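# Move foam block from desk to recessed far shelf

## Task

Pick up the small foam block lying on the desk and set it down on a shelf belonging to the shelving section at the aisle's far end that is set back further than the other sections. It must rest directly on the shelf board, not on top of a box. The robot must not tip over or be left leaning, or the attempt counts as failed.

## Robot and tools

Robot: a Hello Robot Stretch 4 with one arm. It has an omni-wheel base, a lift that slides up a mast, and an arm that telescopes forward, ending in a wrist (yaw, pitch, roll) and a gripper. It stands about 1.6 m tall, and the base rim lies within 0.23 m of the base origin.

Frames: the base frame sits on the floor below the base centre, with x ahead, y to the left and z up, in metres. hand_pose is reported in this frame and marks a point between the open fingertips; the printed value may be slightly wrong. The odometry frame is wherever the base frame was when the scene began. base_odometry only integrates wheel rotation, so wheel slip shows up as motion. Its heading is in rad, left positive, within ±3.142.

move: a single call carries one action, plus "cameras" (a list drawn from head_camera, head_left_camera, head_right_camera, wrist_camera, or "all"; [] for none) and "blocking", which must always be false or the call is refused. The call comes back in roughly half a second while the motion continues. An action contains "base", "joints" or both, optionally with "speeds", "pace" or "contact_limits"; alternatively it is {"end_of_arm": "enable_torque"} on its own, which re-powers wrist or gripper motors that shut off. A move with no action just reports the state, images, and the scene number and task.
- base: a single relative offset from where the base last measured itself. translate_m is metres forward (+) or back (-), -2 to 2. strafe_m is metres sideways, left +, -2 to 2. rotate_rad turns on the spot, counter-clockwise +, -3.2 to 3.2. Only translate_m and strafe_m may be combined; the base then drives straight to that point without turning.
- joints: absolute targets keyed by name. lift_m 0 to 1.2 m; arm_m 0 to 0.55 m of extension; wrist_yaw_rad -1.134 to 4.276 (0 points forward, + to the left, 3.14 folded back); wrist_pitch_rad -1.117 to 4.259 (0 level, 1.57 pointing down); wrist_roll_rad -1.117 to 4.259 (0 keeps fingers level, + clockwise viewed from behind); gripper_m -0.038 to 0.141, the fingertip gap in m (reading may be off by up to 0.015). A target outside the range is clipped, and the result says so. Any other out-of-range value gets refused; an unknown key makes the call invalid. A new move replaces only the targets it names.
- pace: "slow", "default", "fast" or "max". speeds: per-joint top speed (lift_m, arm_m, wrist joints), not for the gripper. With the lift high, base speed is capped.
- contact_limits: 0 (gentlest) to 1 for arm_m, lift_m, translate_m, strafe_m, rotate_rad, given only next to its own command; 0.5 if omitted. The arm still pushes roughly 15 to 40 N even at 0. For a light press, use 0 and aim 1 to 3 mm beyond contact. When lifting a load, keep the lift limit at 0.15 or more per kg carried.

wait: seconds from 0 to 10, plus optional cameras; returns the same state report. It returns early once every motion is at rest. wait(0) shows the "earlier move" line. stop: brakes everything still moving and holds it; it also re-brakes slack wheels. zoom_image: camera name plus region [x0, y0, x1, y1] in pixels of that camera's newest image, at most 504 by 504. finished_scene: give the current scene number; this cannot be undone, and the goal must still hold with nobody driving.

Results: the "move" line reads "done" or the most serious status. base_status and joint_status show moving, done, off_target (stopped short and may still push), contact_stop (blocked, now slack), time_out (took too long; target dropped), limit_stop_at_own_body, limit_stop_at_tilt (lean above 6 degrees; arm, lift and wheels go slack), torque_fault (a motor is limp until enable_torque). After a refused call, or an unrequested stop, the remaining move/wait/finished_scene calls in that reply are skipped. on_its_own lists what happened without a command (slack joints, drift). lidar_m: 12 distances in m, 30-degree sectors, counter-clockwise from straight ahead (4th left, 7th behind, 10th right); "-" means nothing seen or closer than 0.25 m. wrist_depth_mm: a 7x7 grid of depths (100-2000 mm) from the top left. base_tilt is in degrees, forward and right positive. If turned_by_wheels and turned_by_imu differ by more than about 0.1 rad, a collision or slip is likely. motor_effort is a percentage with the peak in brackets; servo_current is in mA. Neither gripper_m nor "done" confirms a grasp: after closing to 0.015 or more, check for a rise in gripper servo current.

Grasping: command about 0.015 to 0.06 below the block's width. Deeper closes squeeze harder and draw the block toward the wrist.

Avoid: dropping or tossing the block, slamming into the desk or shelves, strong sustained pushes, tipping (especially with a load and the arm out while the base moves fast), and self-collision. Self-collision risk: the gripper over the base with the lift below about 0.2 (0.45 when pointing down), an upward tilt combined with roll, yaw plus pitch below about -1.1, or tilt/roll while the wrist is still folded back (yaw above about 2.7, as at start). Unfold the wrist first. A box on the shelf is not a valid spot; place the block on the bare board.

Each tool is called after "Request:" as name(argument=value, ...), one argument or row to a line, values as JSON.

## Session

Request:
move(
  blocking=false,
  cameras=["all"],
)

Scene clock: 0.00 s.
base_odometry: x=+0.000 y=+0.000 heading=+0.000
turned_by_wheels: +0.000
turned_by_imu: +0.000
base_tilt: forward=+0.3 right=+1.3
lidar_m: 2.07 2.07 2.46 1.38 1.39 1.68 2.12 2.13 1.58 1.40 1.41 2.39
base_status: not commanded
joint_positions: lift_m=+0.246 arm_m=+0.002 wrist_yaw_rad=+3.068 wrist_pitch_rad=+0.002 wrist_roll_rad=+0.000 gripper_m=+0.056
joint_status: not commanded
measured_speeds: all 0
motor_effort: lift_m=+20 arm_m=-4 wheel_0=+0 wheel_1=-1 wheel_2=+0
servo_current: wrist_yaw_rad=39 wrist_pitch_rad=46 wrist_roll_rad=26 gripper_m=39
hand_pose: x=-0.1080 y=+0.1084 z=+0.4236 quat_wxyz=(+0.037, -0.001, +0.000, +0.999) (m; base frame)
wrist_depth_mm: 135 139 - - - - - / 114 139 - - - - - / 117 140 - - - - - / 136 178 - - - - - / 1983 - - - - - - / 1430 1464 197 1255 1397 1537 1397 / 1025 878 1078 152 1042 1025 1098
pictures: head_camera, head_left_camera, head_right_camera, wrist_camera
camera_calibration:
wrist_camera: T_world_to_cam=[[0.121229, 0.991669, 0.0435412, -0.135586], [0.027947, 0.0404375, -0.998791, 0.474708], [-0.992231, 0.122299, -0.022812, 0.118862], [0, 0, 0, 1]] pos_world=[0.121109, 0.100724, 0.482749]

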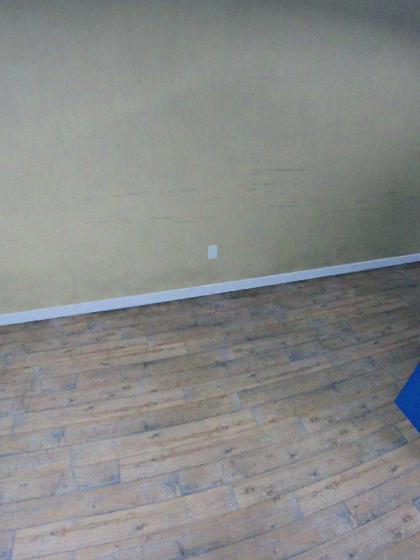

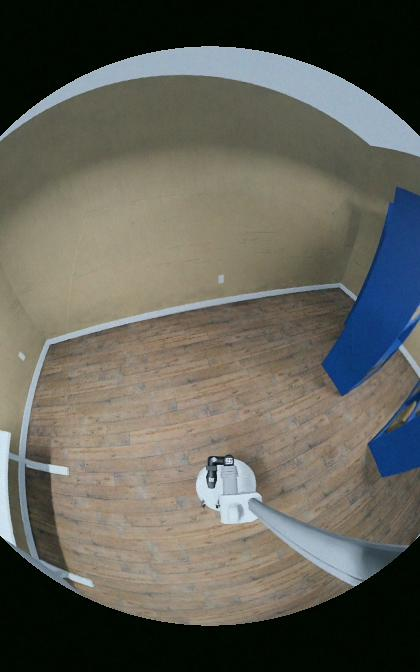

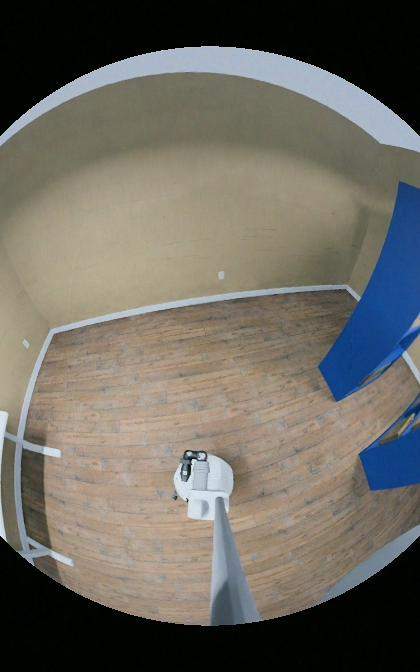

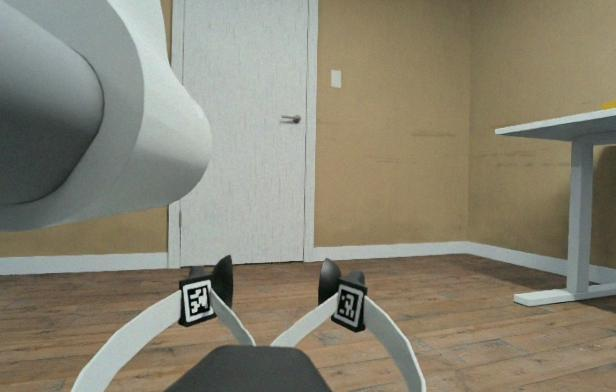

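Request:
move(
  base={"rotate_rad": 1.75},
  joints={"lift_m": 0.95, "gripper_m": 0.14},
  blocking=false,
)

Request:
wait(
  seconds=6,
  cameras=["head_camera","head_left_camera"],
)

Scene clock: 7.20 s.
move: moving
base_odometry: x=+0.000 y=+0.000 heading=+0.261
turned_by_wheels: +0.261
turned_by_imu: +0.256
base_tilt: forward=+0.4 right=+1.5
lidar_m: 2.07 2.15 1.51 1.37 1.48 2.23 2.12 2.25 1.43 1.40 1.43 2.16
base_status: rotate_rad moving
joint_positions: lift_m=+0.285 arm_m=+0.002 wrist_yaw_rad=+3.068 wrist_pitch_rad=+0.002 wrist_roll_rad=+0.000 gripper_m=+0.076
joint_status: lift_m moving; gripper_m moving
measured_speeds: translate_m=+0.000 strafe_m=+0.000 rotate_rad=+0.991 lift_m=+0.148 arm_m=+0.000 wrist_yaw_rad=+0.000 wrist_pitch_rad=+0.000 wrist_roll_rad=+0.000
motor_effort: lift_m=+26(27) arm_m=-4(4) wheel_0=-7(8) wheel_1=-5(7) wheel_2=-8(8)
servo_current: wrist_yaw_rad=26(39) wrist_pitch_rad=46(59) wrist_roll_rad=26(33) gripper_m=72(91)
hand_pose: x=-0.1080 y=+0.1084 z=+0.4625 quat_wxyz=(+0.037, -0.001, +0.000, +0.999) (m; base frame)
wrist_depth_mm: 135 139 - - - - - / 116 139 - - - - - / 118 140 - - - - - / 137 181 - - - - - / - - - - - - - / 1499 1430 199 1618 195 1661 1661 / 1098 946 1138 149 1008 1098 1160
camera_calibration:
wrist_camera: T_world_to_cam=[[0.121229, 0.991669, 0.0435412, -0.13728], [0.027947, 0.0404375, -0.998791, 0.513561], [-0.992231, 0.122299, -0.022812, 0.11975], [0, 0, 0, 1]] pos_world=[0.121109, 0.100724, 0.521649]

Scene clock: 10.33 s.
earlier move: done
base_odometry: x=+0.000 y=+0.000 heading=+1.750
turned_by_wheels: +1.489
turned_by_imu: +1.470
base_tilt: forward=+0.4 right=+1.4
lidar_m: 1.37 1.43 2.24 2.10 2.19 1.50 1.44 1.40 2.18 2.05 2.11 2.36
base_status: done
joint_positions: lift_m=+0.950 arm_m=+0.002 wrist_yaw_rad=+3.068 wrist_pitch_rad=+0.002 wrist_roll_rad=+0.000 gripper_m=+0.140
joint_status: all done
measured_speeds: all 0
motor_effort: lift_m=+24(28) arm_m=-4(4) wheel_0=-2(9) wheel_1=-1(8) wheel_2=+0(9)
servo_current: wrist_yaw_rad=33(46) wrist_pitch_rad=52(59) wrist_roll_rad=26(33) gripper_m=52(111)
hand_pose: x=-0.1080 y=+0.1084 z=+1.1273 quat_wxyz=(+0.037, -0.001, +0.000, +0.999) (m; base frame)
wrist_depth_mm: 135 138 - - - - - / 115 139 - - - - - / 118 140 - - - - - / 136 176 - - - - - / 1397 1618 - - - - - / - 187 - 1808 197 - - / - 1863 - - - - -
wait: 3.13 of 6 s (the move ended)
pictures: head_camera, head_left_camera

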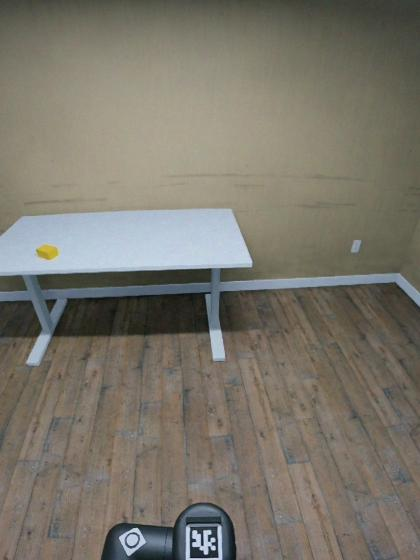

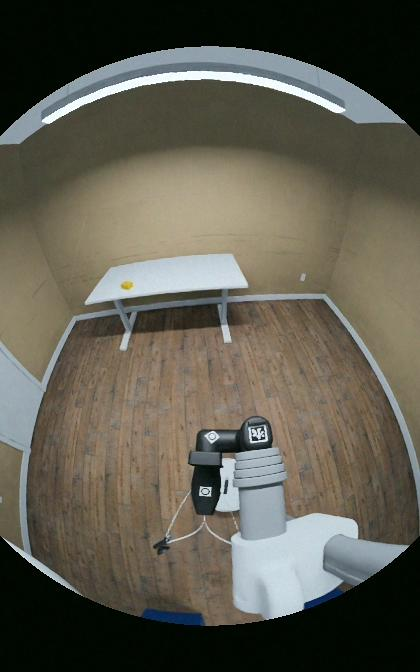

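Request:
move(
  base={"translate_m": 0.72, "strafe_m": 0.937},
  joints={"wrist_yaw_rad": 0, "wrist_pitch_rad": 0.9},
  blocking=false,
)

Request:
wait(
  seconds=8,
  cameras=["head_camera","wrist_camera"],
)

Request:
zoom_image(
  camera="head_camera",
  region=[100, 230, 340, 430],
)

Scene clock: 21.90 s.
move: moving
base_odometry: x=-0.029 y=+0.015 heading=+1.749
turned_by_wheels: +0.000
turned_by_imu: -0.001
base_tilt: forward=+0.6 right=+1.4
lidar_m: 1.35 1.39 2.21 2.09 2.16 1.54 1.46 1.43 2.24 2.09 2.14 2.33
base_status: translate_m moving; strafe_m moving
joint_positions: lift_m=+0.950 arm_m=+0.002 wrist_yaw_rad=+2.466 wrist_pitch_rad=+0.616 wrist_roll_rad=+0.000 gripper_m=+0.140
joint_status: wrist_yaw_rad moving; wrist_pitch_rad moving
measured_speeds: translate_m=+0.076 strafe_m=+0.099 rotate_rad=-0.006 lift_m=+0.000 arm_m=+0.000 wrist_yaw_rad=-1.803 wrist_pitch_rad=+1.814 wrist_roll_rad=+0.000
motor_effort: lift_m=+24(24) arm_m=-4(4) wheel_0=-6(7) wheel_1=+6(8) wheel_2=-5(8)
servo_current: wrist_yaw_rad=104(130) wrist_pitch_rad=46(91) wrist_roll_rad=33(39) gripper_m=39(52)
hand_pose: x=+0.0443 y=+0.2154 z=+0.9611 quat_wxyz=(+0.316, -0.286, +0.101, +0.899) (m; base frame)
wrist_depth_mm: 1983 - - - - - - / - - - - - - - / - - - - - - - / - - - - - - - / 1708 1708 1708 1808 1756 1808 1808 / 1430 196 1397 1537 203 1464 1499 / 1229 1229 1281 - 1281 1281 1308
camera_calibration:
wrist_camera: T_world_to_cam=[[0.635258, 0.769704, 0.063266, -0.277522], [0.491492, -0.339731, -0.801885, 0.875133], [-0.595721, 0.540498, -0.59412, 0.710582], [0, 0, 0, 1]] pos_world=[0.169485, 0.126851, 1.14148]

Scene clock: 26.80 s.
earlier move: done
base_odometry: x=-1.050 y=+0.542 heading=+1.750
turned_by_wheels: +0.000
turned_by_imu: +0.003
base_tilt: forward=+0.2 right=+1.4
lidar_m: 0.60 0.63 1.33 1.22 1.27 1.70 2.15 2.20 3.12 2.95 0.95 0.67
base_status: done
joint_positions: lift_m=+0.950 arm_m=+0.002 wrist_yaw_rad=+0.004 wrist_pitch_rad=+0.899 wrist_roll_rad=+0.000 gripper_m=+0.140
joint_status: all done
measured_speeds: all 0
motor_effort: lift_m=+23(24) arm_m=-4(4) wheel_0=-2(7) wheel_1=+1(11) wheel_2=+0(8)
servo_current: wrist_yaw_rad=33(130) wrist_pitch_rad=39(91) wrist_roll_rad=26(39) gripper_m=39(59)
hand_pose: x=+0.3529 y=-0.0868 z=+0.9021 quat_wxyz=(+0.901, -0.001, +0.435, +0.002) (m; base frame)
wrist_depth_mm: - - - 559 - - - / - - - 564 - - - / 1499 1537 1537 1576 1576 1618 - / 1366 1366 1397 1430 1430 1464 1430 / 1229 1255 1281 1281 1281 1308 1336 / 1118 196 1098 1160 204 1182 1205 / 1042 1042 1060 - 1042 1078 1098
wait: 4.90 of 8 s (the move ended)
pictures: head_camera, wrist_camera
camera_calibration:
wrist_camera: T_world_to_cam=[[0.00768534, -0.997879, 0.064642, -0.170377], [-0.796101, -0.0452239, -0.603472, 0.87439], [0.605115, -0.0468237, -0.79476, 0.729031], [0, 0, 0, 1]] pos_world=[0.256264, -0.0963361, 1.11809]

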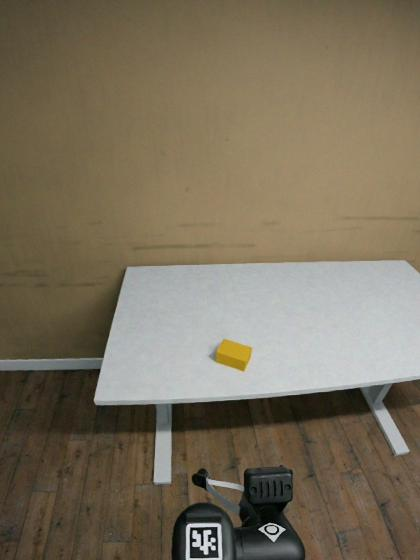

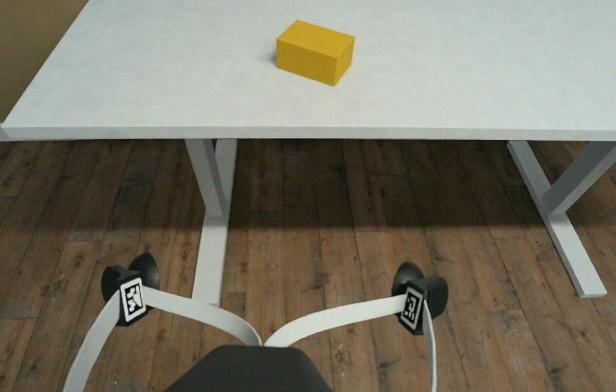

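Scaled by 2.100 from the camera's 420x560 image, which has a finer 1200x1600 frame.

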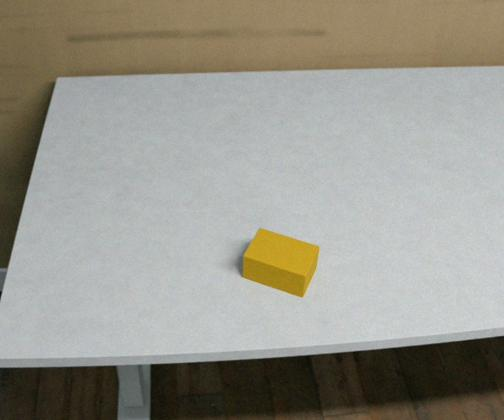

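Request:
move(
  base={"translate_m": 0.15, "strafe_m": -0.452},
  joints={"wrist_yaw_rad": 1.2, "wrist_pitch_rad": 0.5},
  blocking=false,
)

Request:
wait(
  seconds=5,
  cameras=[],
)

Request:
move(
  joints={"arm_m": 0.24, "lift_m": 0.82},
  blocking=false,
)

Request:
wait(
  seconds=4,
  cameras=["head_camera","wrist_camera"],
)

Scene clock: 54.57 s.
move: moving
base_odometry: x=-1.021 y=+0.558 heading=+1.749
turned_by_wheels: +0.000
turned_by_imu: -0.001
base_tilt: forward=+0.3 right=+1.5
lidar_m: 0.59 0.62 1.36 1.24 1.30 1.75 2.15 2.21 3.12 2.92 0.94 0.65
base_status: translate_m moving; strafe_m moving
joint_positions: lift_m=+0.950 arm_m=+0.002 wrist_yaw_rad=+0.603 wrist_pitch_rad=+0.509 wrist_roll_rad=+0.000 gripper_m=+0.140
joint_status: wrist_yaw_rad moving; wrist_pitch_rad moving
measured_speeds: translate_m=+0.038 strafe_m=-0.121 rotate_rad=-0.003 lift_m=+0.000 arm_m=+0.000 wrist_yaw_rad=+1.808 wrist_pitch_rad=-0.196 wrist_roll_rad=+0.000
motor_effort: lift_m=+23(24) arm_m=-4(4) wheel_0=+9(10) wheel_1=-8(8) wheel_2=-5(5)
servo_current: wrist_yaw_rad=104(143) wrist_pitch_rad=46(137) wrist_roll_rad=33(33) gripper_m=46(52)
hand_pose: x=+0.4302 y=+0.0709 z=+0.9874 quat_wxyz=(+0.924, -0.075, +0.240, +0.288) (m; base frame)
wrist_depth_mm: - 1499 - - - - - / - 1661 - - - - - / - 1808 - - - - - / - 1921 - - - - - / - 1756 1808 - - 512 - / 1430 191 1397 1537 195 480 - / 1308 1229 1308 - 1336 - -
camera_calibration:
wrist_camera: T_world_to_cam=[[0.548993, -0.833574, 0.0613265, -0.260367], [-0.392933, -0.322152, -0.861291, 1.0953], [0.737706, 0.448745, -0.504398, 0.37857], [0, 0, 0, 1]] pos_world=[0.294047, -0.0340627, 1.15029]

Scene clock: 57.10 s.
earlier move: done
base_odometry: x=-0.632 y=+0.770 heading=+1.749
turned_by_wheels: +0.000
turned_by_imu: -0.002
base_tilt: forward=+0.3 right=+1.3
lidar_m: 0.49 0.50 0.67 1.68 1.74 2.32 2.25 2.38 2.66 2.48 0.76 0.53
base_status: done
joint_positions: lift_m=+0.950 arm_m=+0.002 wrist_yaw_rad=+1.197 wrist_pitch_rad=+0.505 wrist_roll_rad=+0.000 gripper_m=+0.140
joint_status: all done
measured_speeds: all 0
motor_effort: lift_m=+23(24) arm_m=-4(4) wheel_0=+1(11) wheel_1=-1(9) wheel_2=-3(6)
servo_current: wrist_yaw_rad=39(143) wrist_pitch_rad=52(137) wrist_roll_rad=33(33) gripper_m=46(52)
hand_pose: x=+0.3468 y=+0.2029 z=+0.9882 quat_wxyz=(+0.800, -0.141, +0.207, +0.545) (m; base frame)
wrist_depth_mm: - - - 1808 - - - / - - - - - - - / - - - - - - - / - - - - - - - / 1708 1808 1863 1808 512 517 - / 1464 191 1430 1537 196 - - / 1308 1229 1308 - - - -
wait: 2.53 of 5 s (the move ended)
pictures: none
No camera images: "cameras" was empty.

Scene clock: 57.60 s.
move: moving
base_odometry: x=-0.632 y=+0.770 heading=+1.749
turned_by_wheels: +0.000
turned_by_imu: +0.000
base_tilt: forward=+0.3 right=+1.3
lidar_m: 0.48 0.52 0.67 1.67 1.75 2.29 2.26 2.39 2.65 2.48 0.77 0.54
base_status: not commanded
joint_positions: lift_m=+0.911 arm_m=+0.054 wrist_yaw_rad=+1.197 wrist_pitch_rad=+0.505 wrist_roll_rad=+0.000 gripper_m=+0.140
joint_status: lift_m moving; arm_m moving
measured_speeds: translate_m=+0.000 strafe_m=+0.000 rotate_rad=+0.000 lift_m=-0.149 arm_m=+0.198 wrist_yaw_rad=+0.000 wrist_pitch_rad=+0.000 wrist_roll_rad=+0.000
motor_effort: lift_m=+12(23) arm_m=+5(9) wheel_0=+1(1) wheel_1=-1(1) wheel_2=-3(3)
servo_current: wrist_yaw_rad=39(46) wrist_pitch_rad=46(59) wrist_roll_rad=33(33) gripper_m=46(46)
hand_pose: x=+0.3989 y=+0.2029 z=+0.9498 quat_wxyz=(+0.800, -0.141, +0.207, +0.545) (m; base frame)
wrist_depth_mm: - - - 1756 - - - / - - - 1983 - - - / - - - - - - - / - - - - - - - / 1661 1756 1756 1708 480 - - / 1464 190 1366 1537 195 - - / 1255 1229 1255 - - - -
camera_calibration:
wrist_camera: T_world_to_cam=[[0.921148, -0.384365, 0.0612293, -0.370443], [-0.144692, -0.48422, -0.862899, 1.0285], [0.361317, 0.785999, -0.501653, 0.402488], [0, 0, 0, 1]] pos_world=[0.344623, 0.039281, 1.11209]

Scene clock: 58.93 s.
earlier move: done
base_odometry: x=-0.632 y=+0.770 heading=+1.749
turned_by_wheels: +0.000
turned_by_imu: +0.000
base_tilt: forward=+0.3 right=+1.2
lidar_m: 0.48 0.51 0.70 1.67 1.74 2.30 2.27 2.36 2.66 2.47 0.74 0.52
base_status: not commanded
joint_positions: lift_m=+0.820 arm_m=+0.240 wrist_yaw_rad=+1.197 wrist_pitch_rad=+0.505 wrist_roll_rad=+0.000 gripper_m=+0.140
joint_status: all done
measured_speeds: all 0
motor_effort: lift_m=+14(23) arm_m=+7(11) wheel_0=+1(1) wheel_1=-1(1) wheel_2=-2(3)
servo_current: wrist_yaw_rad=39(46) wrist_pitch_rad=39(59) wrist_roll_rad=33(33) gripper_m=46(52)
hand_pose: x=+0.5843 y=+0.2029 z=+0.8590 quat_wxyz=(+0.800, -0.141, +0.207, +0.545) (m; base frame)
wrist_depth_mm: - - - 1708 - - - / - - - 1921 - - - / - - - - - - - / - - - 397 - - - / 1576 1618 - 343 - - - / 1281 190 172 - 195 - - / 1138 1118 - - - - -
wait: 1.33 of 4 s (the move ended)
pictures: head_camera, wrist_camera
camera_calibration:
wrist_camera: T_world_to_cam=[[0.921148, -0.384365, 0.0612293, -0.535578], [-0.144692, -0.48422, -0.862899, 0.977049], [0.361317, 0.785999, -0.501653, 0.290036], [0, 0, 0, 1]] pos_world=[0.529923, 0.039281, 1.02139]

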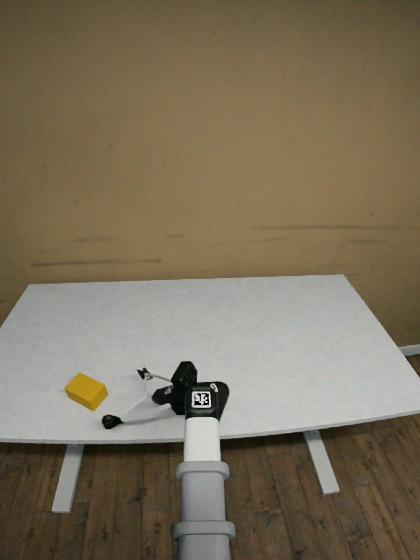

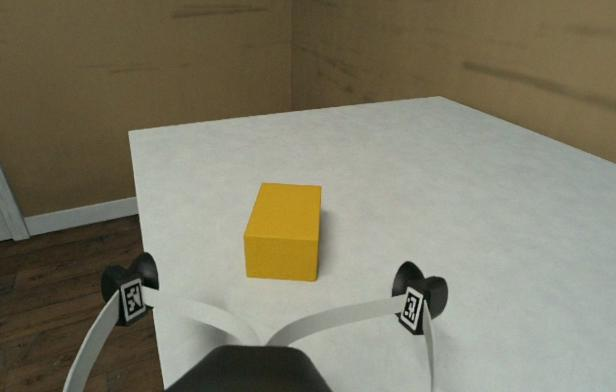

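Request:
move(
  joints={"lift_m": 0.75},
  blocking=false,
)

Request:
wait(
  seconds=3,
  cameras=["wrist_camera"],
)

Request:
move(
  base={"translate_m": 0.058, "strafe_m": 0.149},
  pace="slow",
  contact_limits={"strafe_m": 0.2, "translate_m": 0.2},
  blocking=false,
)

Request:
wait(
  seconds=4,
  cameras=["head_camera","wrist_camera"],
)

Scene clock: 76.80 s.
move: moving
base_odometry: x=-0.632 y=+0.770 heading=+1.749
turned_by_wheels: +0.000
turned_by_imu: -0.001
base_tilt: forward=+0.3 right=+1.3
lidar_m: 0.49 0.53 0.67 1.69 1.77 2.32 2.28 2.40 2.62 2.47 0.76 0.52
base_status: not commanded
joint_positions: lift_m=+0.781 arm_m=+0.240 wrist_yaw_rad=+1.197 wrist_pitch_rad=+0.505 wrist_roll_rad=+0.000 gripper_m=+0.140
joint_status: lift_m moving
measured_speeds: translate_m=+0.000 strafe_m=+0.000 rotate_rad=+0.000 lift_m=-0.141 arm_m=+0.000 wrist_yaw_rad=+0.000 wrist_pitch_rad=+0.000 wrist_roll_rad=+0.000
motor_effort: lift_m=+13(14) arm_m=+7(7) wheel_0=+1(1) wheel_1=-1(1) wheel_2=-3(3)
servo_current: wrist_yaw_rad=26(46) wrist_pitch_rad=46(59) wrist_roll_rad=33(39) gripper_m=46(52)
hand_pose: x=+0.5843 y=+0.2029 z=+0.8200 quat_wxyz=(+0.800, -0.141, +0.207, +0.545) (m; base frame)
wrist_depth_mm: - - - 1756 - - - / - - - - - - - / - - - - - - - / - - - 325 - - - / 1537 1537 - - - - - / 1255 189 172 - 195 - - / 1098 1060 - - - - -
camera_calibration:
wrist_camera: T_world_to_cam=[[0.921148, -0.384365, 0.0612293, -0.53319], [-0.144692, -0.48422, -0.862899, 0.943396], [0.361317, 0.785999, -0.501653, 0.270472], [0, 0, 0, 1]] pos_world=[0.529923, 0.039281, 0.982385]

Scene clock: 77.53 s.
earlier move: done
base_odometry: x=-0.632 y=+0.770 heading=+1.749
turned_by_wheels: +0.000
turned_by_imu: +0.000
base_tilt: forward=+0.4 right=+1.4
lidar_m: 0.49 0.55 0.68 1.67 1.76 2.29 2.27 2.37 2.67 2.49 0.76 0.53
base_status: not commanded
joint_positions: lift_m=+0.750 arm_m=+0.240 wrist_yaw_rad=+1.197 wrist_pitch_rad=+0.505 wrist_roll_rad=+0.000 gripper_m=+0.140
joint_status: all done
measured_speeds: all 0
motor_effort: lift_m=+14(15) arm_m=+7(7) wheel_0=+1(1) wheel_1=-1(1) wheel_2=-3(3)
servo_current: wrist_yaw_rad=33(52) wrist_pitch_rad=46(59) wrist_roll_rad=26(39) gripper_m=46(52)
hand_pose: x=+0.5843 y=+0.2030 z=+0.7892 quat_wxyz=(+0.800, -0.141, +0.206, +0.545) (m; base frame)
wrist_depth_mm: - - - 1808 - - - / - - - - - - - / - - - 347 - - - / - - 312 310 - - - / 1464 1464 - - - - - / 1229 190 172 - 195 - - / 1060 1042 - - - - -
wait: 0.73 of 3 s (the move ended)
pictures: wrist_camera
camera_calibration:
wrist_camera: T_world_to_cam=[[0.921144, -0.384379, 0.0612095, -0.53127], [-0.144532, -0.483815, -0.863153, 0.916786], [0.361392, 0.786242, -0.501218, 0.254457], [0, 0, 0, 1]] pos_world=[0.529923, 0.0392811, 0.951384]

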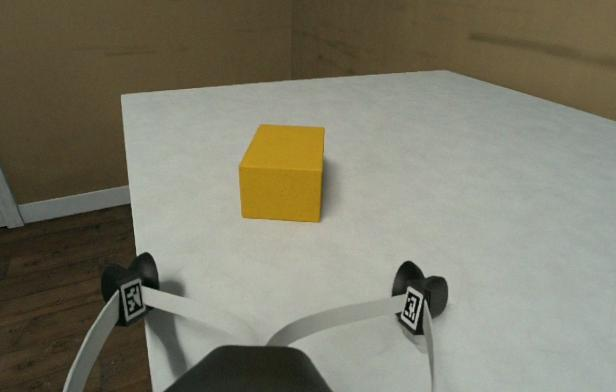

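"contact_limits": strafe_m and translate_m are given together and make one move, which takes one limit: state it under one of them only

not run: a call was refused earlier in this reply.

Request:
move(
  base={"translate_m": 0.059, "strafe_m": 0.152},
  pace="slow",
  contact_limits={"strafe_m": 0.2},
  blocking=false,
)

Request:
wait(
  seconds=4,
  cameras=["head_camera","wrist_camera"],
)

Scene clock: 87.03 s.
move: moving
base_odometry: x=-0.645 y=+0.772 heading=+1.749
turned_by_wheels: -0.001
turned_by_imu: -0.001
base_tilt: forward=+0.3 right=+1.4
lidar_m: 0.48 0.58 0.69 1.65 1.72 2.26 2.29 2.41 2.64 2.52 0.74 0.51
base_status: translate_m moving; strafe_m moving
joint_positions: lift_m=+0.750 arm_m=+0.240 wrist_yaw_rad=+1.197 wrist_pitch_rad=+0.505 wrist_roll_rad=+0.000 gripper_m=+0.140
joint_status: not commanded
measured_speeds: translate_m=+0.018 strafe_m=+0.047 rotate_rad=+0.000 lift_m=+0.000 arm_m=+0.000 wrist_yaw_rad=+0.000 wrist_pitch_rad=+0.000 wrist_roll_rad=+0.000
motor_effort: lift_m=+14(14) arm_m=+7(7) wheel_0=-7(7) wheel_1=+4(6) wheel_2=-6(6)
servo_current: wrist_yaw_rad=33(46) wrist_pitch_rad=33(59) wrist_roll_rad=26(33) gripper_m=33(52)
contact_limits: strafe_m 0.2
hand_pose: x=+0.5843 y=+0.2030 z=+0.7892 quat_wxyz=(+0.800, -0.141, +0.206, +0.545) (m; base frame)
wrist_depth_mm: - - - 1756 - - - / - - - - - - - / - - - 327 - - - / - - 300 297 - - - / 1499 1499 - - - - - / 1229 190 172 - 195 - - / 1042 1042 - - - - -
camera_calibration:
wrist_camera: T_world_to_cam=[[0.921144, -0.384379, 0.0612095, -0.53127], [-0.144532, -0.483815, -0.863153, 0.916786], [0.361392, 0.786242, -0.501218, 0.254457], [0, 0, 0, 1]] pos_world=[0.529923, 0.0392811, 0.951384]

Scene clock: 89.43 s.
earlier move: done
base_odometry: x=-0.792 y=+0.801 heading=+1.749
turned_by_wheels: +0.000
turned_by_imu: +0.000
base_tilt: forward=+0.3 right=+1.3
lidar_m: 0.40 0.46 0.60 1.54 1.59 2.11 2.33 2.50 2.81 2.63 0.65 0.44
base_status: done
joint_positions: lift_m=+0.750 arm_m=+0.240 wrist_yaw_rad=+1.197 wrist_pitch_rad=+0.505 wrist_roll_rad=+0.000 gripper_m=+0.140
joint_status: not commanded
measured_speeds: all 0
motor_effort: lift_m=+14(14) arm_m=+7(7) wheel_0=-3(8) wheel_1=+3(7) wheel_2=-2(6)
servo_current: wrist_yaw_rad=39(46) wrist_pitch_rad=39(59) wrist_roll_rad=26(33) gripper_m=52(52)
contact_limits: strafe_m 0.2
hand_pose: x=+0.5843 y=+0.2030 z=+0.7892 quat_wxyz=(+0.800, -0.141, +0.206, +0.545) (m; base frame)
wrist_depth_mm: - - - 1618 - - - / - - - - - - - / - - - - - - - / - - - 246 - - - / 1499 - 204 206 - - - / - 187 177 177 197 - - / - - - - - - -
wait: 2.40 of 4 s (the move ended)
pictures: head_camera, wrist_camera
camera_calibration:
wrist_camera: T_world_to_cam=[[0.921142, -0.384384, 0.0612107, -0.53127], [-0.144502, -0.483746, -0.863197, 0.916809], [0.361409, 0.786282, -0.501143, 0.254374], [0, 0, 0, 1]] pos_world=[0.529923, 0.0392811, 0.951384]

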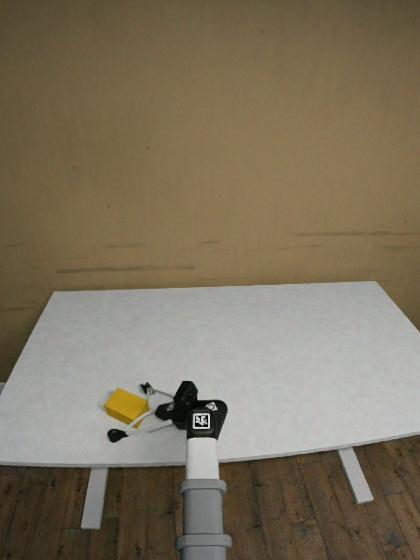

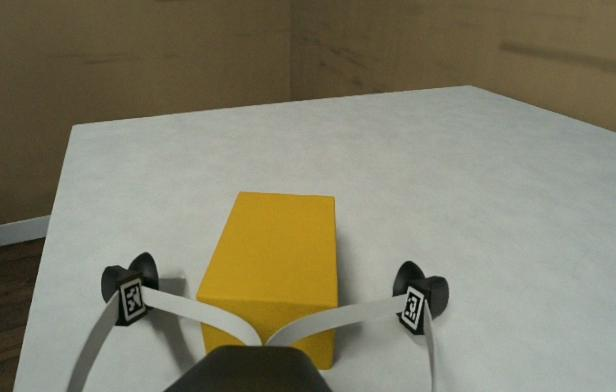

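Request:
move(
  base={"translate_m": 0.008, "strafe_m": 0.021},
  joints={"lift_m": 0.745},
  pace="slow",
  contact_limits={"strafe_m": 0.2, "lift_m": 0.1},
  blocking=false,
)

Request:
wait(
  seconds=2,
  cameras=["wrist_camera"],
)

Request:
move(
  joints={"gripper_m": 0.03},
  blocking=false,
)

Request:
wait(
  seconds=3,
  cameras=["wrist_camera"],
)

Request:
move(
  joints={"lift_m": 0.85},
  pace="slow",
  blocking=false,
)

Request:
wait(
  seconds=3,
  cameras=["wrist_camera"],
)

Scene clock: 99.00 s.
move: moving
base_odometry: x=-0.805 y=+0.803 heading=+1.749
turned_by_wheels: +0.000
turned_by_imu: -0.001
base_tilt: forward=+0.3 right=+1.5
lidar_m: 0.42 0.44 0.59 1.53 1.57 2.12 2.33 2.50 2.84 2.66 0.65 0.45
base_status: translate_m moving; strafe_m moving
joint_positions: lift_m=+0.746 arm_m=+0.240 wrist_yaw_rad=+1.197 wrist_pitch_rad=+0.502 wrist_roll_rad=+0.000 gripper_m=+0.140
joint_status: lift_m moving
measured_speeds: translate_m=+0.017 strafe_m=+0.043 rotate_rad=+0.001 lift_m=+0.000 arm_m=+0.000 wrist_yaw_rad=+0.000 wrist_pitch_rad=+0.000 wrist_roll_rad=+0.000
motor_effort: lift_m=+13(14) arm_m=+7(7) wheel_0=-7(7) wheel_1=+3(8) wheel_2=-3(4)
servo_current: wrist_yaw_rad=33(46) wrist_pitch_rad=39(52) wrist_roll_rad=33(33) gripper_m=39(52)
contact_limits: lift_m 0.1; strafe_m 0.2
hand_pose: x=+0.5844 y=+0.2033 z=+0.7849 quat_wxyz=(+0.800, -0.140, +0.205, +0.546) (m; base frame)
wrist_depth_mm: - - - 1576 - - - / - - - 1708 - - - / - - - - - - - / - - - 244 - - - / - - 201 204 - - - / - 187 177 177 193 - - / - - - 134 - - -
camera_calibration:
wrist_camera: T_world_to_cam=[[0.921078, -0.38454, 0.0611974, -0.530929], [-0.143637, -0.481634, -0.864521, 0.913461], [0.361918, 0.787501, -0.498857, 0.249534], [0, 0, 0, 1]] pos_world=[0.529923, 0.0392817, 0.946679]

Scene clock: 99.73 s.
earlier move: done
base_odometry: x=-0.814 y=+0.805 heading=+1.749
turned_by_wheels: +0.000
turned_by_imu: +0.000
base_tilt: forward=+0.3 right=+1.4
lidar_m: 0.40 0.45 0.60 1.51 1.55 2.07 2.35 2.51 2.82 2.66 0.65 0.41
base_status: done
joint_positions: lift_m=+0.746 arm_m=+0.240 wrist_yaw_rad=+1.197 wrist_pitch_rad=+0.502 wrist_roll_rad=+0.000 gripper_m=+0.140
joint_status: all done
measured_speeds: all 0
motor_effort: lift_m=+13(14) arm_m=+7(7) wheel_0=-4(7) wheel_1=+1(8) wheel_2=-4(5)
servo_current: wrist_yaw_rad=33(46) wrist_pitch_rad=33(59) wrist_roll_rad=33(33) gripper_m=46(52)
contact_limits: lift_m 0.1; strafe_m 0.2
hand_pose: x=+0.5844 y=+0.2033 z=+0.7849 quat_wxyz=(+0.800, -0.140, +0.205, +0.546) (m; base frame)
wrist_depth_mm: - - - 1618 - - - / - - - 1708 - - - / - - - - - - - / - - - 244 - - - / - - 202 204 - - - / - 187 176 176 193 - - / - - - 134 - - -
wait: 0.73 of 2 s (the move ended)
pictures: wrist_camera
camera_calibration:
wrist_camera: T_world_to_cam=[[0.921078, -0.38454, 0.0611974, -0.530929], [-0.143637, -0.481634, -0.864521, 0.913461], [0.361918, 0.787501, -0.498857, 0.249534], [0, 0, 0, 1]] pos_world=[0.529923, 0.0392817, 0.946679]

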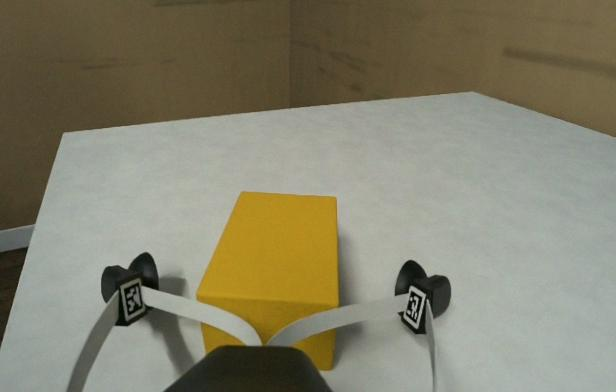

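Scene clock: 100.23 s.
move: moving
base_odometry: x=-0.814 y=+0.805 heading=+1.749
turned_by_wheels: +0.000
turned_by_imu: +0.000
base_tilt: forward=+0.3 right=+1.4
lidar_m: 0.39 0.44 0.59 1.51 1.53 2.06 2.36 2.52 2.83 2.66 0.64 0.43
base_status: not commanded
joint_positions: lift_m=+0.746 arm_m=+0.240 wrist_yaw_rad=+1.197 wrist_pitch_rad=+0.502 wrist_roll_rad=+0.000 gripper_m=+0.128
joint_status: gripper_m moving
measured_speeds: all 0
motor_effort: lift_m=+13(13) arm_m=+7(7) wheel_0=-3(4) wheel_1=+1(2) wheel_2=-3(4)
servo_current: wrist_yaw_rad=33(46) wrist_pitch_rad=46(52) wrist_roll_rad=26(26) gripper_m=91(104)
contact_limits: lift_m 0.1; strafe_m 0.2
hand_pose: x=+0.5844 y=+0.2033 z=+0.7849 quat_wxyz=(+0.800, -0.140, +0.205, +0.546) (m; base frame)
wrist_depth_mm: - - - 1576 - - - / - - - 1661 - - - / - - - - - - - / - - - 246 - - - / - - 202 206 - - - / - 188 176 175 193 - - / - - - - - - -
camera_calibration:
wrist_camera: T_world_to_cam=[[0.921078, -0.38454, 0.0611974, -0.530929], [-0.143637, -0.481634, -0.864521, 0.913461], [0.361918, 0.787501, -0.498857, 0.249534], [0, 0, 0, 1]] pos_world=[0.529923, 0.0392817, 0.946679]

Scene clock: 101.77 s.
earlier move: done
base_odometry: x=-0.814 y=+0.805 heading=+1.749
turned_by_wheels: +0.000
turned_by_imu: +0.000
base_tilt: forward=+0.4 right=+1.2
lidar_m: 0.41 0.44 0.59 1.51 1.56 2.07 2.35 2.49 2.85 2.66 0.63 0.44
base_status: not commanded
joint_positions: lift_m=+0.745 arm_m=+0.240 wrist_yaw_rad=+1.197 wrist_pitch_rad=+0.502 wrist_roll_rad=+0.000 gripper_m=+0.031
joint_status: all done
measured_speeds: all 0
motor_effort: lift_m=+14(14) arm_m=+6(7) wheel_0=-3(4) wheel_1=+1(2) wheel_2=-3(4)
servo_current: wrist_yaw_rad=33(46) wrist_pitch_rad=39(52) wrist_roll_rad=26(39) gripper_m=98(189)
contact_limits: lift_m 0.1; strafe_m 0.2
hand_pose: x=+0.5845 y=+0.2034 z=+0.7850 quat_wxyz=(+0.800, -0.140, +0.205, +0.546) (m; base frame)
wrist_depth_mm: - - - 1618 - - - / - - - - - - - / - - - - - - - / - - - 237 - - - / - - 193 197 - - - / - 175 168 167 184 - - / - - - 145 - - -
wait: 1.53 of 3 s (the move ended)
pictures: wrist_camera
camera_calibration:
wrist_camera: T_world_to_cam=[[0.921076, -0.384541, 0.061211, -0.530941], [-0.143413, -0.481173, -0.864815, 0.913601], [0.36201, 0.787783, -0.498345, 0.248989], [0, 0, 0, 1]] pos_world=[0.529923, 0.0392818, 0.946678]

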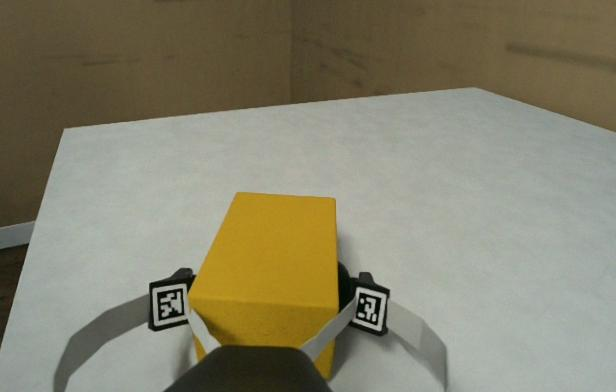

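Scene clock: 102.27 s.
move: moving
base_odometry: x=-0.814 y=+0.805 heading=+1.749
turned_by_wheels: +0.000
turned_by_imu: +0.000
base_tilt: forward=+0.4 right=+1.5
lidar_m: 0.39 0.45 0.57 1.52 1.52 2.11 2.36 2.50 2.84 2.65 0.63 0.45
base_status: not commanded
joint_positions: lift_m=+0.771 arm_m=+0.240 wrist_yaw_rad=+1.197 wrist_pitch_rad=+0.502 wrist_roll_rad=+0.000 gripper_m=+0.031
joint_status: lift_m moving
measured_speeds: translate_m=+0.000 strafe_m=+0.000 rotate_rad=+0.000 lift_m=+0.099 arm_m=+0.000 wrist_yaw_rad=+0.000 wrist_pitch_rad=+0.000 wrist_roll_rad=+0.000
motor_effort: lift_m=+24(26) arm_m=+7(7) wheel_0=-3(3) wheel_1=+2(2) wheel_2=-4(4)
servo_current: wrist_yaw_rad=46(46) wrist_pitch_rad=59(59) wrist_roll_rad=26(33) gripper_m=98(104)
contact_limits: strafe_m 0.2
hand_pose: x=+0.5845 y=+0.2034 z=+0.8103 quat_wxyz=(+0.800, -0.140, +0.205, +0.546) (m; base frame)
wrist_depth_mm: - - - 1576 - - - / - - - 1708 - - - / - - - - - - - / - - - 238 - - - / 1464 - 193 198 - - - / - 175 168 167 184 - - / - - - 145 - - -
camera_calibration:
wrist_camera: T_world_to_cam=[[0.921076, -0.384541, 0.061211, -0.53249], [-0.143413, -0.481173, -0.864815, 0.935481], [0.36201, 0.787783, -0.498345, 0.261597], [0, 0, 0, 1]] pos_world=[0.529923, 0.0392818, 0.971978]

Scene clock: 103.50 s.
earlier move: done
base_odometry: x=-0.814 y=+0.805 heading=+1.749
turned_by_wheels: +0.000
turned_by_imu: +0.000
base_tilt: forward=+0.3 right=+1.3
lidar_m: 0.40 0.42 0.59 1.50 1.54 2.09 2.34 2.53 2.82 2.64 0.63 0.42
base_status: not commanded
joint_positions: lift_m=+0.850 arm_m=+0.240 wrist_yaw_rad=+1.197 wrist_pitch_rad=+0.502 wrist_roll_rad=+0.000 gripper_m=+0.031
joint_status: all done
measured_speeds: all 0
motor_effort: lift_m=+24(27) arm_m=+7(7) wheel_0=-3(3) wheel_1=+1(2) wheel_2=-3(4)
servo_current: wrist_yaw_rad=39(52) wrist_pitch_rad=33(59) wrist_roll_rad=33(33) gripper_m=104(104)
contact_limits: strafe_m 0.2
hand_pose: x=+0.5845 y=+0.2034 z=+0.8892 quat_wxyz=(+0.800, -0.140, +0.205, +0.546) (m; base frame)
wrist_depth_mm: - - - 1576 - - - / - - - 1708 - - - / - - - - - - - / - - - 238 - - - / 1537 - 193 198 - - - / 1366 175 168 167 184 - - / 1160 - - 145 - - -
wait: 1.23 of 3 s (the move ended)
pictures: wrist_camera
camera_calibration:
wrist_camera: T_world_to_cam=[[0.921076, -0.384541, 0.061211, -0.53732], [-0.143413, -0.481173, -0.864815, 1.00371], [0.36201, 0.787783, -0.498345, 0.300917], [0, 0, 0, 1]] pos_world=[0.529923, 0.0392818, 1.05088]

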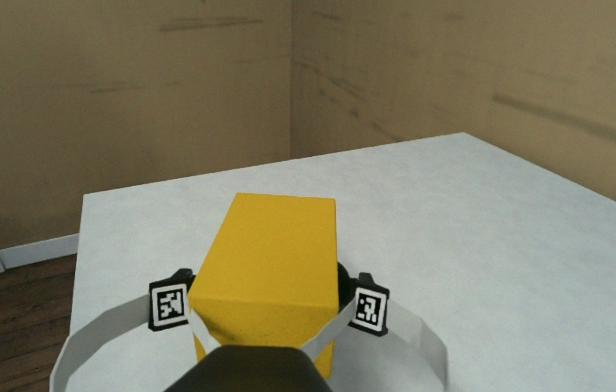

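Request:
move(
  base={"translate_m": -0.55},
  joints={"arm_m": 0.0},
  blocking=false,
)

Request:
wait(
  seconds=5,
  cameras=[],
)

Request:
move(
  base={"rotate_rad": 3.14},
  joints={"wrist_yaw_rad": 0},
  blocking=false,
)

Request:
wait(
  seconds=6,
  cameras=["head_camera","head_left_camera","wrist_camera"],
)

Scene clock: 111.40 s.
move: moving
base_odometry: x=-0.808 y=+0.773 heading=+1.749
turned_by_wheels: +0.000
turned_by_imu: -0.001
base_tilt: forward=+0.4 right=+1.4
lidar_m: 0.44 0.47 0.62 1.51 1.56 2.08 2.32 2.49 2.82 2.65 0.67 0.47
base_status: translate_m moving
joint_positions: lift_m=+0.850 arm_m=+0.188 wrist_yaw_rad=+1.197 wrist_pitch_rad=+0.502 wrist_roll_rad=+0.000 gripper_m=+0.031
joint_status: arm_m moving
joint sent to its limit — arm_m, lower limit.
measured_speeds: translate_m=-0.123 strafe_m=+0.001 rotate_rad=-0.001 lift_m=+0.000 arm_m=-0.198 wrist_yaw_rad=+0.000 wrist_pitch_rad=+0.000 wrist_roll_rad=+0.000
motor_effort: lift_m=+24(24) arm_m=-9(9) wheel_0=-6(8) wheel_1=-5(6) wheel_2=+8(9)
servo_current: wrist_yaw_rad=33(39) wrist_pitch_rad=46(46) wrist_roll_rad=26(33) gripper_m=98(98)
hand_pose: x=+0.5325 y=+0.2034 z=+0.8892 quat_wxyz=(+0.800, -0.140, +0.205, +0.546) (m; base frame)
wrist_depth_mm: - - - 1618 - - - / - - - 1756 - - - / - - - - - - - / - - - 238 - - - / 1576 1576 192 198 - - - / 1336 183 168 167 184 - - / 1138 1118 - 145 - - -
camera_calibration:
wrist_camera: T_world_to_cam=[[0.921076, -0.384541, 0.061211, -0.489424], [-0.143413, -0.481173, -0.864815, 0.996257], [0.36201, 0.787783, -0.498345, 0.319741], [0, 0, 0, 1]] pos_world=[0.477923, 0.0392818, 1.05088]

Scene clock: 114.23 s.
earlier move: done
base_odometry: x=-0.717 y=+0.264 heading=+1.748
turned_by_wheels: +0.000
turned_by_imu: +0.000
base_tilt: forward=+0.5 right=+1.3
lidar_m: 0.95 0.97 1.60 1.47 1.53 2.01 1.81 2.02 2.89 2.69 2.73 1.02
base_status: done
joint_positions: lift_m=+0.850 arm_m=+0.002 wrist_yaw_rad=+1.197 wrist_pitch_rad=+0.502 wrist_roll_rad=+0.000 gripper_m=+0.031
joint_status: all done
joint sent to its limit — arm_m, lower limit.
measured_speeds: all 0
motor_effort: lift_m=+24(24) arm_m=-6(9) wheel_0=-2(8) wheel_1=-2(7) wheel_2=-1(10)
servo_current: wrist_yaw_rad=39(46) wrist_pitch_rad=33(59) wrist_roll_rad=26(33) gripper_m=91(104)
hand_pose: x=+0.3472 y=+0.2034 z=+0.8892 quat_wxyz=(+0.800, -0.140, +0.205, +0.546) (m; base frame)
wrist_depth_mm: - - - - - - - / - - - - - - - / - - - - - - - / - - 236 239 - 1983 - / - 1576 203 197 1708 1708 - / 1336 183 169 167 186 1430 1430 / 1138 1118 1138 145 1160 - 1205
wait: 2.83 of 5 s (the move ended)
pictures: none
No camera images: "cameras" was empty.

Scene clock: 114.73 s.
move: moving
base_odometry: x=-0.716 y=+0.264 heading=+2.009
turned_by_wheels: +0.261
turned_by_imu: +0.257
base_tilt: forward=+0.3 right=+1.3
lidar_m: 0.94 1.12 1.45 1.46 1.71 2.72 1.81 2.03 2.70 2.70 1.19 0.95
base_status: rotate_rad moving
joint_positions: lift_m=+0.850 arm_m=+0.002 wrist_yaw_rad=+0.596 wrist_pitch_rad=+0.502 wrist_roll_rad=+0.000 gripper_m=+0.031
joint_status: wrist_yaw_rad moving
measured_speeds: translate_m=-0.001 strafe_m=-0.001 rotate_rad=+0.990 lift_m=+0.000 arm_m=+0.000 wrist_yaw_rad=-1.805 wrist_pitch_rad=+0.000 wrist_roll_rad=+0.000
motor_effort: lift_m=+24(24) arm_m=-6(6) wheel_0=-7(7) wheel_1=-6(7) wheel_2=-7(7)
servo_current: wrist_yaw_rad=98(111) wrist_pitch_rad=33(46) wrist_roll_rad=33(33) gripper_m=98(104)
hand_pose: x=+0.4317 y=+0.0696 z=+0.8892 quat_wxyz=(+0.926, -0.073, +0.237, +0.284) (m; base frame)
wrist_depth_mm: - - - 1983 - - - / - - - - - - - / - - - - - - - / - - 1863 - - - - / 1499 1576 204 198 1708 1618 - / 1366 184 168 167 186 1397 1366 / 1138 1138 1138 145 1160 1182 1229
camera_calibration:
wrist_camera: T_world_to_cam=[[0.542632, -0.83774, 0.0611715, -0.253066], [-0.390224, -0.315911, -0.864827, 1.01249], [0.743825, 0.445412, -0.49833, 0.320607], [0, 0, 0, 1]] pos_world=[0.293945, -0.0349486, 1.05088]

Scene clock: 117.10 s.
earlier move: done
base_odometry: x=-0.716 y=+0.264 heading=-1.395
turned_by_wheels: +2.879
turned_by_imu: +2.841
base_tilt: forward=+0.3 right=+1.4
lidar_m: 1.78 2.02 2.90 2.70 2.76 1.05 0.95 0.99 1.62 1.46 1.49 1.98
base_status: done
joint_positions: lift_m=+0.850 arm_m=+0.002 wrist_yaw_rad=+0.004 wrist_pitch_rad=+0.502 wrist_roll_rad=+0.000 gripper_m=+0.031
joint_status: all done
measured_speeds: all 0
motor_effort: lift_m=+23(24) arm_m=-6(6) wheel_0=-3(9) wheel_1=+0(8) wheel_2=+0(10)
servo_current: wrist_yaw_rad=26(117) wrist_pitch_rad=39(59) wrist_roll_rad=33(33) gripper_m=91(111)
hand_pose: x=+0.4266 y=-0.0865 z=+0.8892 quat_wxyz=(+0.969, +0.000, +0.248, +0.002) (m; base frame)
wrist_depth_mm: - - - - - - - / - - - - - - - / - - - - - - - / - - 250 - - - - / 1618 1661 204 198 1708 1756 1618 / 1336 184 168 167 186 1430 1430 / 1138 1138 1138 145 1182 1205 1255
wait: 2.37 of 6 s (the move ended)
pictures: head_camera, head_left_camera, wrist_camera
camera_calibration:
wrist_camera: T_world_to_cam=[[-0.0177209, -0.99797, 0.0611736, -0.155929], [-0.500148, -0.0441303, -0.864815, 1.03151], [0.865759, -0.0459212, -0.498351, 0.299543], [0, 0, 0, 1]] pos_world=[0.253811, -0.0963362, 1.05088]

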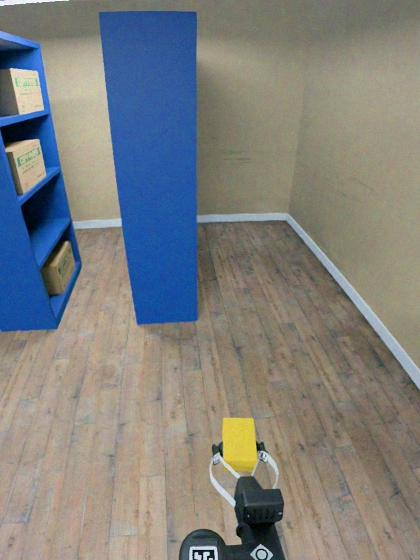

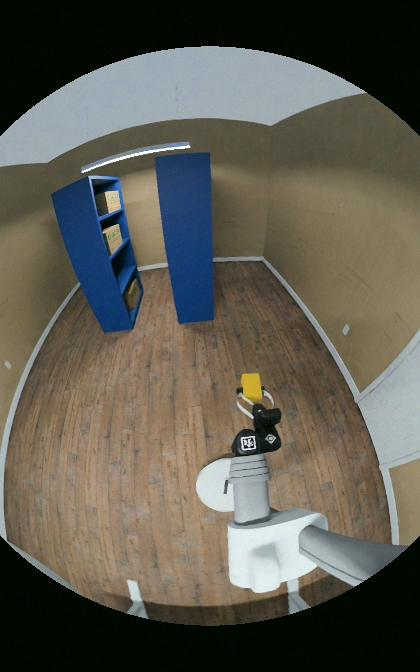

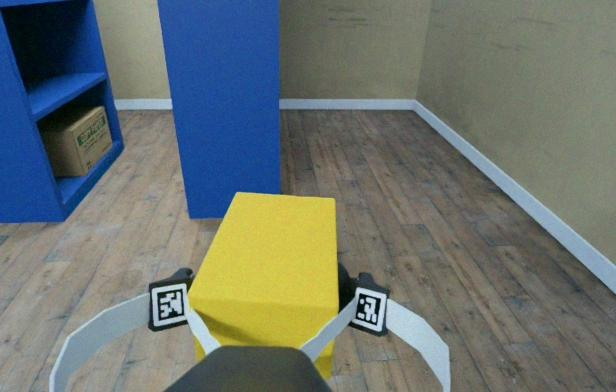

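Request:
move(
  base={"rotate_rad": 0.11},
  blocking=false,
)

Request:
wait(
  seconds=2,
  cameras=[],
)

Request:
move(
  base={"translate_m": 0.6, "strafe_m": 0.58},
  blocking=false,
)

Request:
wait(
  seconds=6,
  cameras=["head_camera","head_left_camera","head_right_camera"],
)

Scene clock: 126.60 s.
move: moving
base_odometry: x=-0.716 y=+0.264 heading=-1.285
turned_by_wheels: +0.110
turned_by_imu: +0.107
base_tilt: forward=+0.4 right=+1.4
lidar_m: 1.81 2.00 2.81 2.72 1.43 1.01 0.97 1.02 1.53 1.45 1.57 2.17
base_status: rotate_rad moving
joint_positions: lift_m=+0.850 arm_m=+0.002 wrist_yaw_rad=+0.003 wrist_pitch_rad=+0.502 wrist_roll_rad=+0.000 gripper_m=+0.031
joint_status: not commanded
measured_speeds: all 0
motor_effort: lift_m=+23(23) arm_m=-6(6) wheel_0=-1(7) wheel_1=+0(7) wheel_2=+0(7)
servo_current: wrist_yaw_rad=39(52) wrist_pitch_rad=46(52) wrist_roll_rad=26(33) gripper_m=98(98)
hand_pose: x=+0.4265 y=-0.0866 z=+0.8892 quat_wxyz=(+0.969, +0.000, +0.248, +0.002) (m; base frame)
wrist_depth_mm: - - - - - - - / - - - - - - - / - - - - - - - / 1921 - 1983 241 - - - / 1618 1661 203 198 1756 1708 1708 / 1336 184 169 167 186 1430 1430 / 1138 1138 1118 145 1160 1205 1255
camera_calibration:
wrist_camera: T_world_to_cam=[[-0.01808, -0.997965, 0.0611486, -0.15581], [-0.500159, -0.043929, -0.864819, 1.03153], [0.865745, -0.04622, -0.498347, 0.299514], [0, 0, 0, 1]] pos_world=[0.253811, -0.0963355, 1.05088]

Scene clock: 126.87 s.
earlier move: done
base_odometry: x=-0.716 y=+0.264 heading=-1.285
turned_by_wheels: +0.000
turned_by_imu: +0.000
base_tilt: forward=+0.4 right=+1.6
lidar_m: 1.78 2.04 2.81 2.71 1.42 0.99 0.95 1.00 1.52 1.47 1.56 2.17
base_status: done
joint_positions: lift_m=+0.850 arm_m=+0.002 wrist_yaw_rad=+0.003 wrist_pitch_rad=+0.502 wrist_roll_rad=+0.000 gripper_m=+0.031
joint_status: not commanded
measured_speeds: all 0
motor_effort: lift_m=+23(23) arm_m=-6(6) wheel_0=-2(7) wheel_1=-1(7) wheel_2=-1(7)
servo_current: wrist_yaw_rad=39(52) wrist_pitch_rad=39(52) wrist_roll_rad=33(33) gripper_m=98(98)
hand_pose: x=+0.4265 y=-0.0866 z=+0.8892 quat_wxyz=(+0.969, +0.000, +0.248, +0.002) (m; base frame)
wrist_depth_mm: - - - - - - - / - - - - - - - / - - - - - - - / 1863 - - 241 - - - / 1618 1661 204 198 1756 1708 1756 / 1366 184 169 167 186 1397 1430 / 1138 1118 1138 145 1160 1205 1255
wait: 0.27 of 2 s (the move ended)
pictures: none
No camera images: "cameras" was empty.

Scene clock: 127.37 s.
move: moving
base_odometry: x=-0.687 y=+0.247 heading=-1.286
turned_by_wheels: +0.000
turned_by_imu: +0.000
base_tilt: forward=+0.3 right=+1.4
lidar_m: 1.77 2.00 2.78 2.70 2.51 1.02 0.98 1.03 1.53 1.49 1.61 2.21
base_status: translate_m moving; strafe_m moving
joint_positions: lift_m=+0.850 arm_m=+0.002 wrist_yaw_rad=+0.003 wrist_pitch_rad=+0.502 wrist_roll_rad=+0.000 gripper_m=+0.031
joint_status: not commanded
measured_speeds: translate_m=+0.092 strafe_m=+0.091 rotate_rad=-0.004 lift_m=+0.000 arm_m=+0.000 wrist_yaw_rad=+0.000 wrist_pitch_rad=+0.000 wrist_roll_rad=+0.000
motor_effort: lift_m=+23(23) arm_m=-6(6) wheel_0=-6(7) wheel_1=+9(9) wheel_2=-8(8)
servo_current: wrist_yaw_rad=33(46) wrist_pitch_rad=46(52) wrist_roll_rad=26(33) gripper_m=98(104)
hand_pose: x=+0.4265 y=-0.0866 z=+0.8892 quat_wxyz=(+0.969, +0.000, +0.248, +0.002) (m; base frame)
wrist_depth_mm: - - - - - - - / - - - - - - - / - - - - - - - / - - - 240 - - - / 1661 1661 203 198 1756 1756 1756 / 1336 184 169 167 186 1397 1430 / 1160 1118 1138 145 1160 1182 1229
camera_calibration:
wrist_camera: T_world_to_cam=[[-0.01808, -0.997965, 0.0611486, -0.15581], [-0.500159, -0.043929, -0.864819, 1.03153], [0.865745, -0.04622, -0.498347, 0.299514], [0, 0, 0, 1]] pos_world=[0.253811, -0.0963355, 1.05088]

Scene clock: 131.10 s.
earlier move: done
base_odometry: x=+0.009 y=-0.149 heading=-1.286
turned_by_wheels: +0.000
turned_by_imu: +0.001
base_tilt: forward=+0.5 right=+1.3
lidar_m: 1.24 1.26 2.19 2.14 2.24 1.61 1.56 1.65 2.15 2.06 2.17 1.25
base_status: done
joint_positions: lift_m=+0.850 arm_m=+0.002 wrist_yaw_rad=+0.003 wrist_pitch_rad=+0.502 wrist_roll_rad=+0.000 gripper_m=+0.031
joint_status: not commanded
measured_speeds: all 0
motor_effort: lift_m=+23(23) arm_m=-6(6) wheel_0=-3(7) wheel_1=-1(10) wheel_2=-1(9)
servo_current: wrist_yaw_rad=39(52) wrist_pitch_rad=39(52) wrist_roll_rad=33(33) gripper_m=91(111)
hand_pose: x=+0.4265 y=-0.0866 z=+0.8892 quat_wxyz=(+0.969, +0.000, +0.248, +0.002) (m; base frame)
wrist_depth_mm: - - - - - - - / - - - - 1308 - - / - - - - 1308 - - / 1983 - 1618 - - - - / 1576 - 194 198 - 1756 1708 / 1366 179 168 167 185 1430 1430 / 1138 1118 1138 145 1160 1229 1229
wait: 3.73 of 6 s (the move ended)
pictures: head_camera, head_left_camera, head_right_camera

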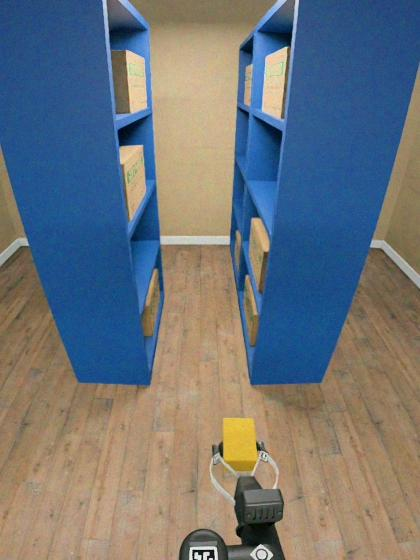

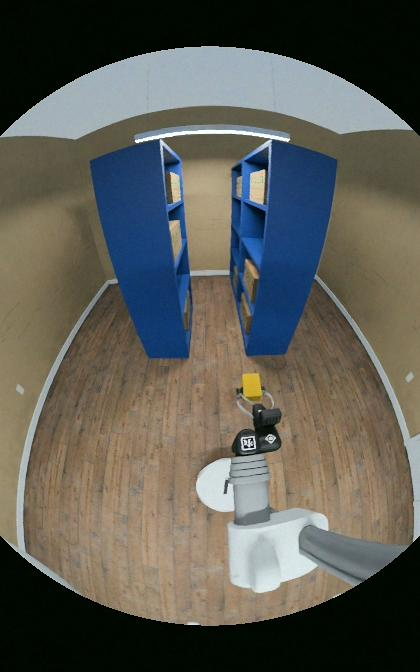

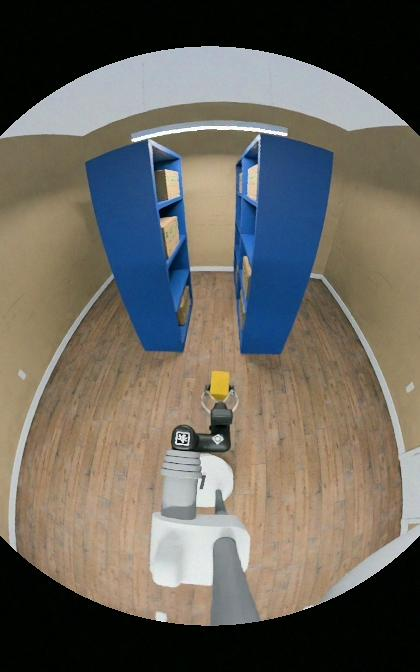

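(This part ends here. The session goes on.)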